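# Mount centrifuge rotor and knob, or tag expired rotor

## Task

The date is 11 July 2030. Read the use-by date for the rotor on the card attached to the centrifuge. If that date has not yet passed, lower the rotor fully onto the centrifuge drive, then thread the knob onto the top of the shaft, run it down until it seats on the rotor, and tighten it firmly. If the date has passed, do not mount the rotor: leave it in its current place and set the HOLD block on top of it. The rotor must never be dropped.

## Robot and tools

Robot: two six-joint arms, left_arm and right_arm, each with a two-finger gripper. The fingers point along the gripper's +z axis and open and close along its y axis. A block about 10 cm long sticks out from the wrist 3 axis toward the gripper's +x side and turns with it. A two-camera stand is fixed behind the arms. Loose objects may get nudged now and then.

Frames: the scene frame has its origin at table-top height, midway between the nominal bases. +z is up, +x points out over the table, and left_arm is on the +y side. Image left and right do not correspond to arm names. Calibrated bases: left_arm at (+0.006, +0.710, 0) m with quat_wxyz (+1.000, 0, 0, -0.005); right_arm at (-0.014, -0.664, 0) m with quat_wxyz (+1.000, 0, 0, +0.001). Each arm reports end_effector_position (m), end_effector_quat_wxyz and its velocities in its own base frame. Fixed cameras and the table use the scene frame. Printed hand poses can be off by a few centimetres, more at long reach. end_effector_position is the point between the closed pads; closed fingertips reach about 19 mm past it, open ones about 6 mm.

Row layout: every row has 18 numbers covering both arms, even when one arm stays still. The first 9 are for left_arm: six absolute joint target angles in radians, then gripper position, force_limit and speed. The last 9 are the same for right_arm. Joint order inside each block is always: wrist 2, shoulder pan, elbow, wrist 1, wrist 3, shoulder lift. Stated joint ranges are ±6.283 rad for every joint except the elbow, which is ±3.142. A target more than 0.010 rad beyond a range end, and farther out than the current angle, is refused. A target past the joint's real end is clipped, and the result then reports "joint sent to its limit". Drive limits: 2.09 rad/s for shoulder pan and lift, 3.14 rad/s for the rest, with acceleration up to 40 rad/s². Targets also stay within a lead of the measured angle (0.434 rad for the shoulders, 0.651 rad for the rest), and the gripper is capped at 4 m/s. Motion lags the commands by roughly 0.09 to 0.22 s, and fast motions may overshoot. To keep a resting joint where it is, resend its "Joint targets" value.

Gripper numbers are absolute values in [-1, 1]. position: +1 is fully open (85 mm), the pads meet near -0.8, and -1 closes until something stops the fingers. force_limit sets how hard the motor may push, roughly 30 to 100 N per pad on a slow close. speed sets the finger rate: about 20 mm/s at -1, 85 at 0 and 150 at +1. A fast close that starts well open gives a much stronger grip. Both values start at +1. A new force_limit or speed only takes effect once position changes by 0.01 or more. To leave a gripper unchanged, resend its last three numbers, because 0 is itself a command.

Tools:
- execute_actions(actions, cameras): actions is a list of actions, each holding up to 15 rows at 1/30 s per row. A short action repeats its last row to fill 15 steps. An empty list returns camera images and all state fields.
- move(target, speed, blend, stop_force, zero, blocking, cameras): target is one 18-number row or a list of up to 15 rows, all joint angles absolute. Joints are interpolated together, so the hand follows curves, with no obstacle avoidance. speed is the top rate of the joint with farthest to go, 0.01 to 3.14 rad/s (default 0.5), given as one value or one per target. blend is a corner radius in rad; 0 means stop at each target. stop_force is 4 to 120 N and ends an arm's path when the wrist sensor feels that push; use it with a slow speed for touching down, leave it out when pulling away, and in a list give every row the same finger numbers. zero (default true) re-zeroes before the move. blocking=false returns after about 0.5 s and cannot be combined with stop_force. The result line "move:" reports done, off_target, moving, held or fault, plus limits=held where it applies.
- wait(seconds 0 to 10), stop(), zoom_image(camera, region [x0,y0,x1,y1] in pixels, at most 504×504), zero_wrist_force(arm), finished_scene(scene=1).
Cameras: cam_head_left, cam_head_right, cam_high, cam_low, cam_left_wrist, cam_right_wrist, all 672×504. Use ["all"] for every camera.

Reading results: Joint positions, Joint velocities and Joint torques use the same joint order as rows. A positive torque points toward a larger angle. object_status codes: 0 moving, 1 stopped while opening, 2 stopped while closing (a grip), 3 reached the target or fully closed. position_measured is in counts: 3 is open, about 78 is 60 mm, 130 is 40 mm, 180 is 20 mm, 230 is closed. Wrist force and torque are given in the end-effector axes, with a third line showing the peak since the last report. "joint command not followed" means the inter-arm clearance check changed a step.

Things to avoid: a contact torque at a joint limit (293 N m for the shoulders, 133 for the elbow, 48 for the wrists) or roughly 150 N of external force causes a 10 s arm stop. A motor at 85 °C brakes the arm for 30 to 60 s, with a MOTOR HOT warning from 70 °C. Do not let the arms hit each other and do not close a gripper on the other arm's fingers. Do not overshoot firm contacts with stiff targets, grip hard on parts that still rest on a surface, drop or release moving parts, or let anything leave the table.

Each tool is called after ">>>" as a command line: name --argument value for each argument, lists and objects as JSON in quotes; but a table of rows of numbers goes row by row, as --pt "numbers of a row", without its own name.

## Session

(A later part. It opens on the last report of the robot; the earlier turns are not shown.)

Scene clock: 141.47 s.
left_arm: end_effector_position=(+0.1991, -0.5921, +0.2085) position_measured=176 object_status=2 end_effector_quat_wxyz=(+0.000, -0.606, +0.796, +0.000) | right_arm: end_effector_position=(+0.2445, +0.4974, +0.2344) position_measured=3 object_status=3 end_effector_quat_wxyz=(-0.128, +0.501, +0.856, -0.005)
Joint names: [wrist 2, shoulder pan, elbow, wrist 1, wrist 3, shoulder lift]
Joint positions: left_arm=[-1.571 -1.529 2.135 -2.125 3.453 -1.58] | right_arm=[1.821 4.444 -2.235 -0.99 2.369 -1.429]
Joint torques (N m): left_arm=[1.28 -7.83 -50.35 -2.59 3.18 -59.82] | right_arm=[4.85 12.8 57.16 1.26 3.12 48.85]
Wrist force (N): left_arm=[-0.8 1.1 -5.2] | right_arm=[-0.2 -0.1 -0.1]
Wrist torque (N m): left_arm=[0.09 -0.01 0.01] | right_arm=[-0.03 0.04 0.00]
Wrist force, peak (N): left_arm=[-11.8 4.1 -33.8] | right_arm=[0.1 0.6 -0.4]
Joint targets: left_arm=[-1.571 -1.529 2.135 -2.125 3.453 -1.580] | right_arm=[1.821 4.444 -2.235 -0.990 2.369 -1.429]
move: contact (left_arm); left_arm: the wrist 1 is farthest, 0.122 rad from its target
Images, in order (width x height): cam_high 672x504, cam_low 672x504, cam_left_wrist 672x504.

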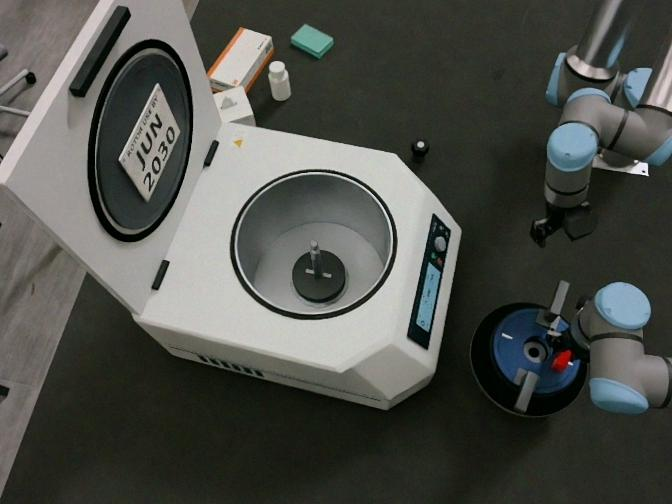

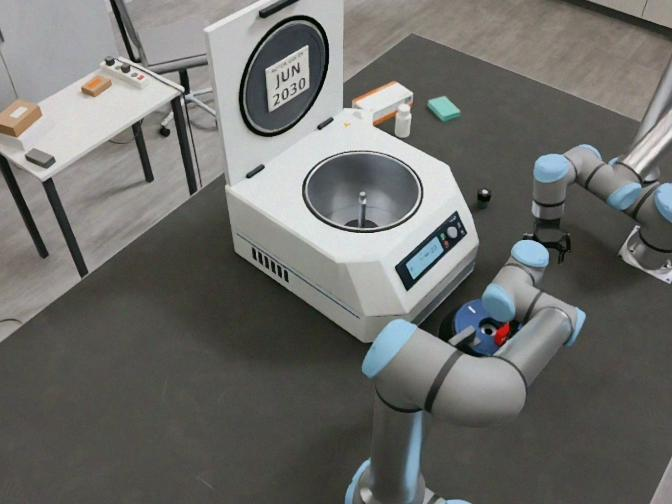

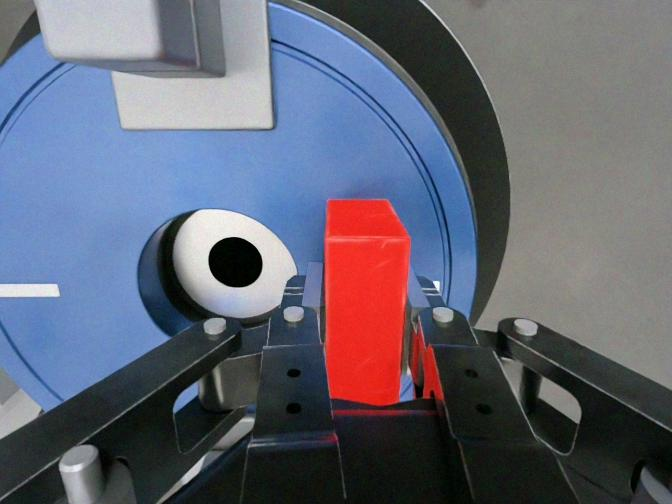

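>>> move --target '[-1.571,-1.529,2.135,-2.125,3.453,-1.580,0.1,-1,-1,1.821,4.444,-2.235,-0.99,2.369,-1.429,1,1,1]' --cameras '["cam_left_wrist","cam_low","cam_high"]'

>>> zoom_image --camera "cam_high" --region '[460, 250, 640, 430]'

Scene clock: 148.53 s.
left_arm: end_effector_position=(+0.1990, -0.5919, +0.2082) position_measured=117 object_status=0 end_effector_quat_wxyz=(+0.000, -0.606, +0.796, +0.000) | right_arm: end_effector_position=(+0.2445, +0.4974, +0.2344) position_measured=3 object_status=3 end_effector_quat_wxyz=(-0.128, +0.501, +0.856, -0.005)
Joint names: [wrist 2, shoulder pan, elbow, wrist 1, wrist 3, shoulder lift]
Joint positions: left_arm=[-1.571 -1.529 2.135 -2.125 3.453 -1.58] | right_arm=[1.821 4.444 -2.235 -0.99 2.369 -1.429]
Joint torques (N m): left_arm=[-3.04 -4.9 -31.78 -1.23 3.19 -22.78] | right_arm=[4.74 15.93 57.38 1.23 2.95 49.1]
Wrist force (N): left_arm=[-0.1 0.5 0.5] | right_arm=[0.0 0.0 -0.2]
Wrist torque (N m): left_arm=[0.09 0.05 0.01] | right_arm=[0.01 0.01 -0.01]
Wrist force, peak (N): left_arm=[-1.1 1.3 -6.1] | right_arm=[0.6 0.0 -0.3]
Joint targets: left_arm=[-1.571 -1.529 2.135 -2.125 3.453 -1.580] | right_arm=[1.821 4.444 -2.235 -0.990 2.369 -1.429]
move: done
Images, in order (width x height): cam_high 672x504, cam_low 672x504, cam_left_wrist 672x504.

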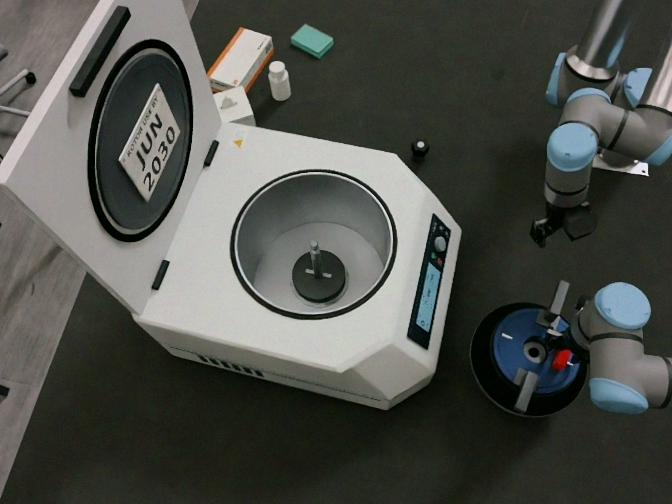

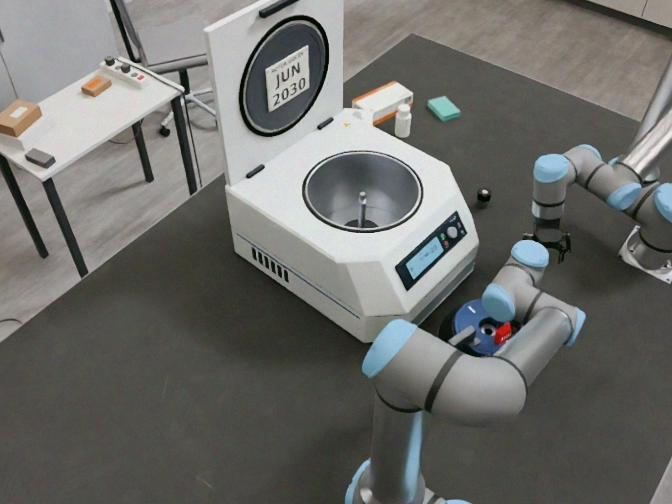

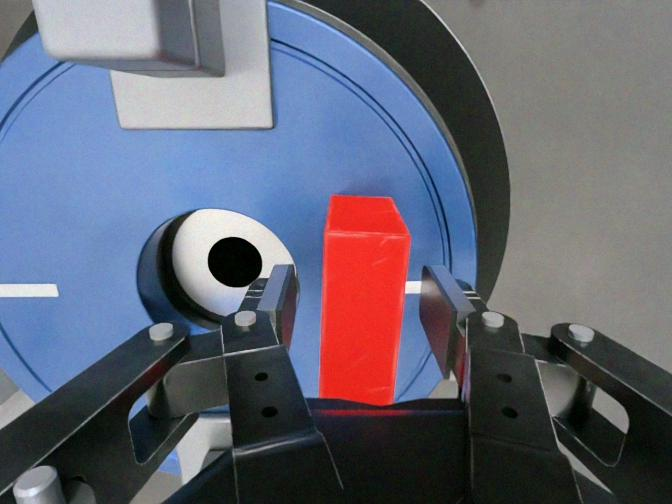

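Scaled by 2.800 from the camera's 672x504 image, which has a finer 960x720 frame.

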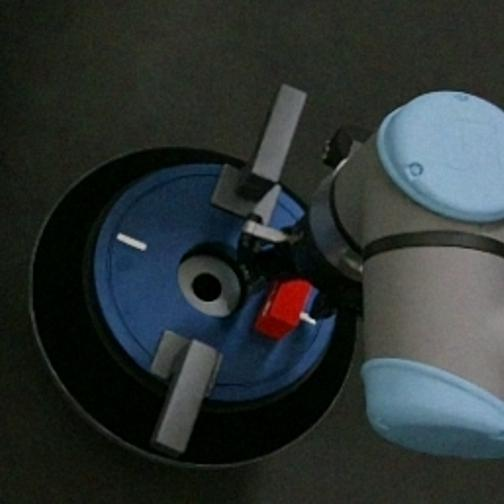

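>>> move --target '[-1.571,-1.529,2.0270,-1.9403,3.453,-1.6575,0.1,-1,-1,1.821,4.444,-2.235,-0.99,2.369,-1.429,1,1,1]' --cameras '["cam_left_wrist","cam_high"]' --speed 0.15

Scene clock: 153.47 s.
left_arm: end_effector_position=(+0.1990, -0.5920, +0.3007) position_measured=117 object_status=3 end_effector_quat_wxyz=(+0.000, -0.606, +0.796, +0.000) | right_arm: end_effector_position=(+0.2445, +0.4974, +0.2344) position_measured=3 object_status=3 end_effector_quat_wxyz=(-0.128, +0.501, +0.856, -0.005)
Joint names: [wrist 2, shoulder pan, elbow, wrist 1, wrist 3, shoulder lift]
Joint positions: left_arm=[-1.571 -1.529 2.027 -1.94 3.453 -1.657] | right_arm=[1.821 4.444 -2.235 -0.99 2.369 -1.429]
Joint torques (N m): left_arm=[-2.45 -0.83 -57.35 -1.28 3.13 -60.04] | right_arm=[4.86 14.41 57.06 1.59 2.96 48.58]
Wrist force (N): left_arm=[0.1 0.7 0.5] | right_arm=[-0.2 -0.1 0.0]
Wrist torque (N m): left_arm=[0.13 0.02 0.01] | right_arm=[-0.01 0.04 0.00]
Wrist force, peak (N): left_arm=[-0.6 1.0 1.9] | right_arm=[0.1 0.2 -0.6]
Joint targets: left_arm=[-1.571 -1.529 2.027 -1.940 3.453 -1.657] | right_arm=[1.821 4.444 -2.235 -0.990 2.369 -1.429]
move: done
Images, in order (width x height): cam_high 672x504, cam_left_wrist 672x504.

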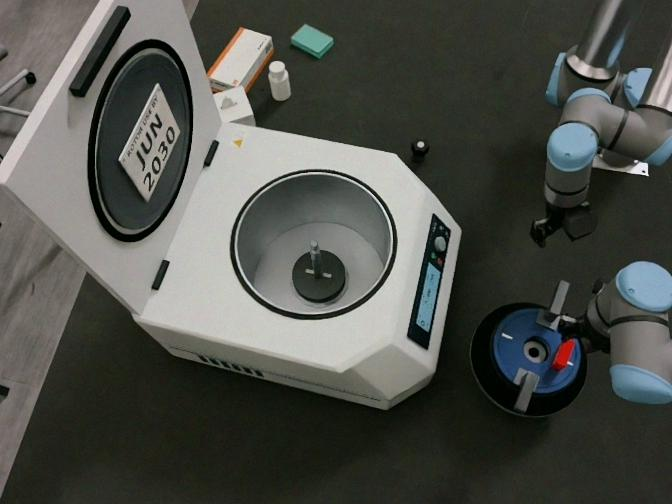

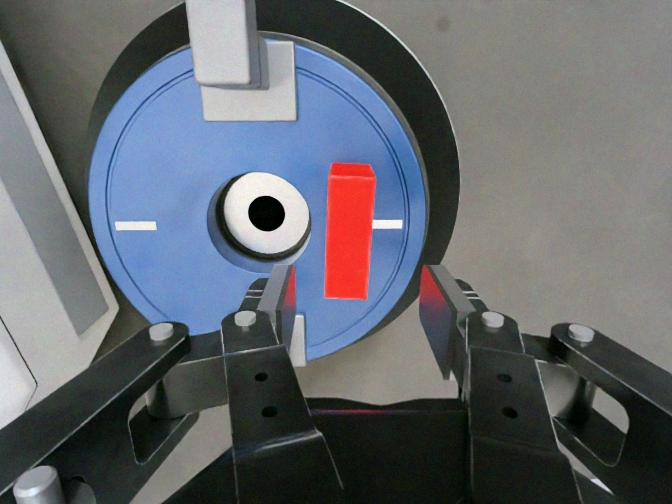

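Block is stable on the rotor, arm clear.

>>> finished_scene

The scene is finished: the task was done.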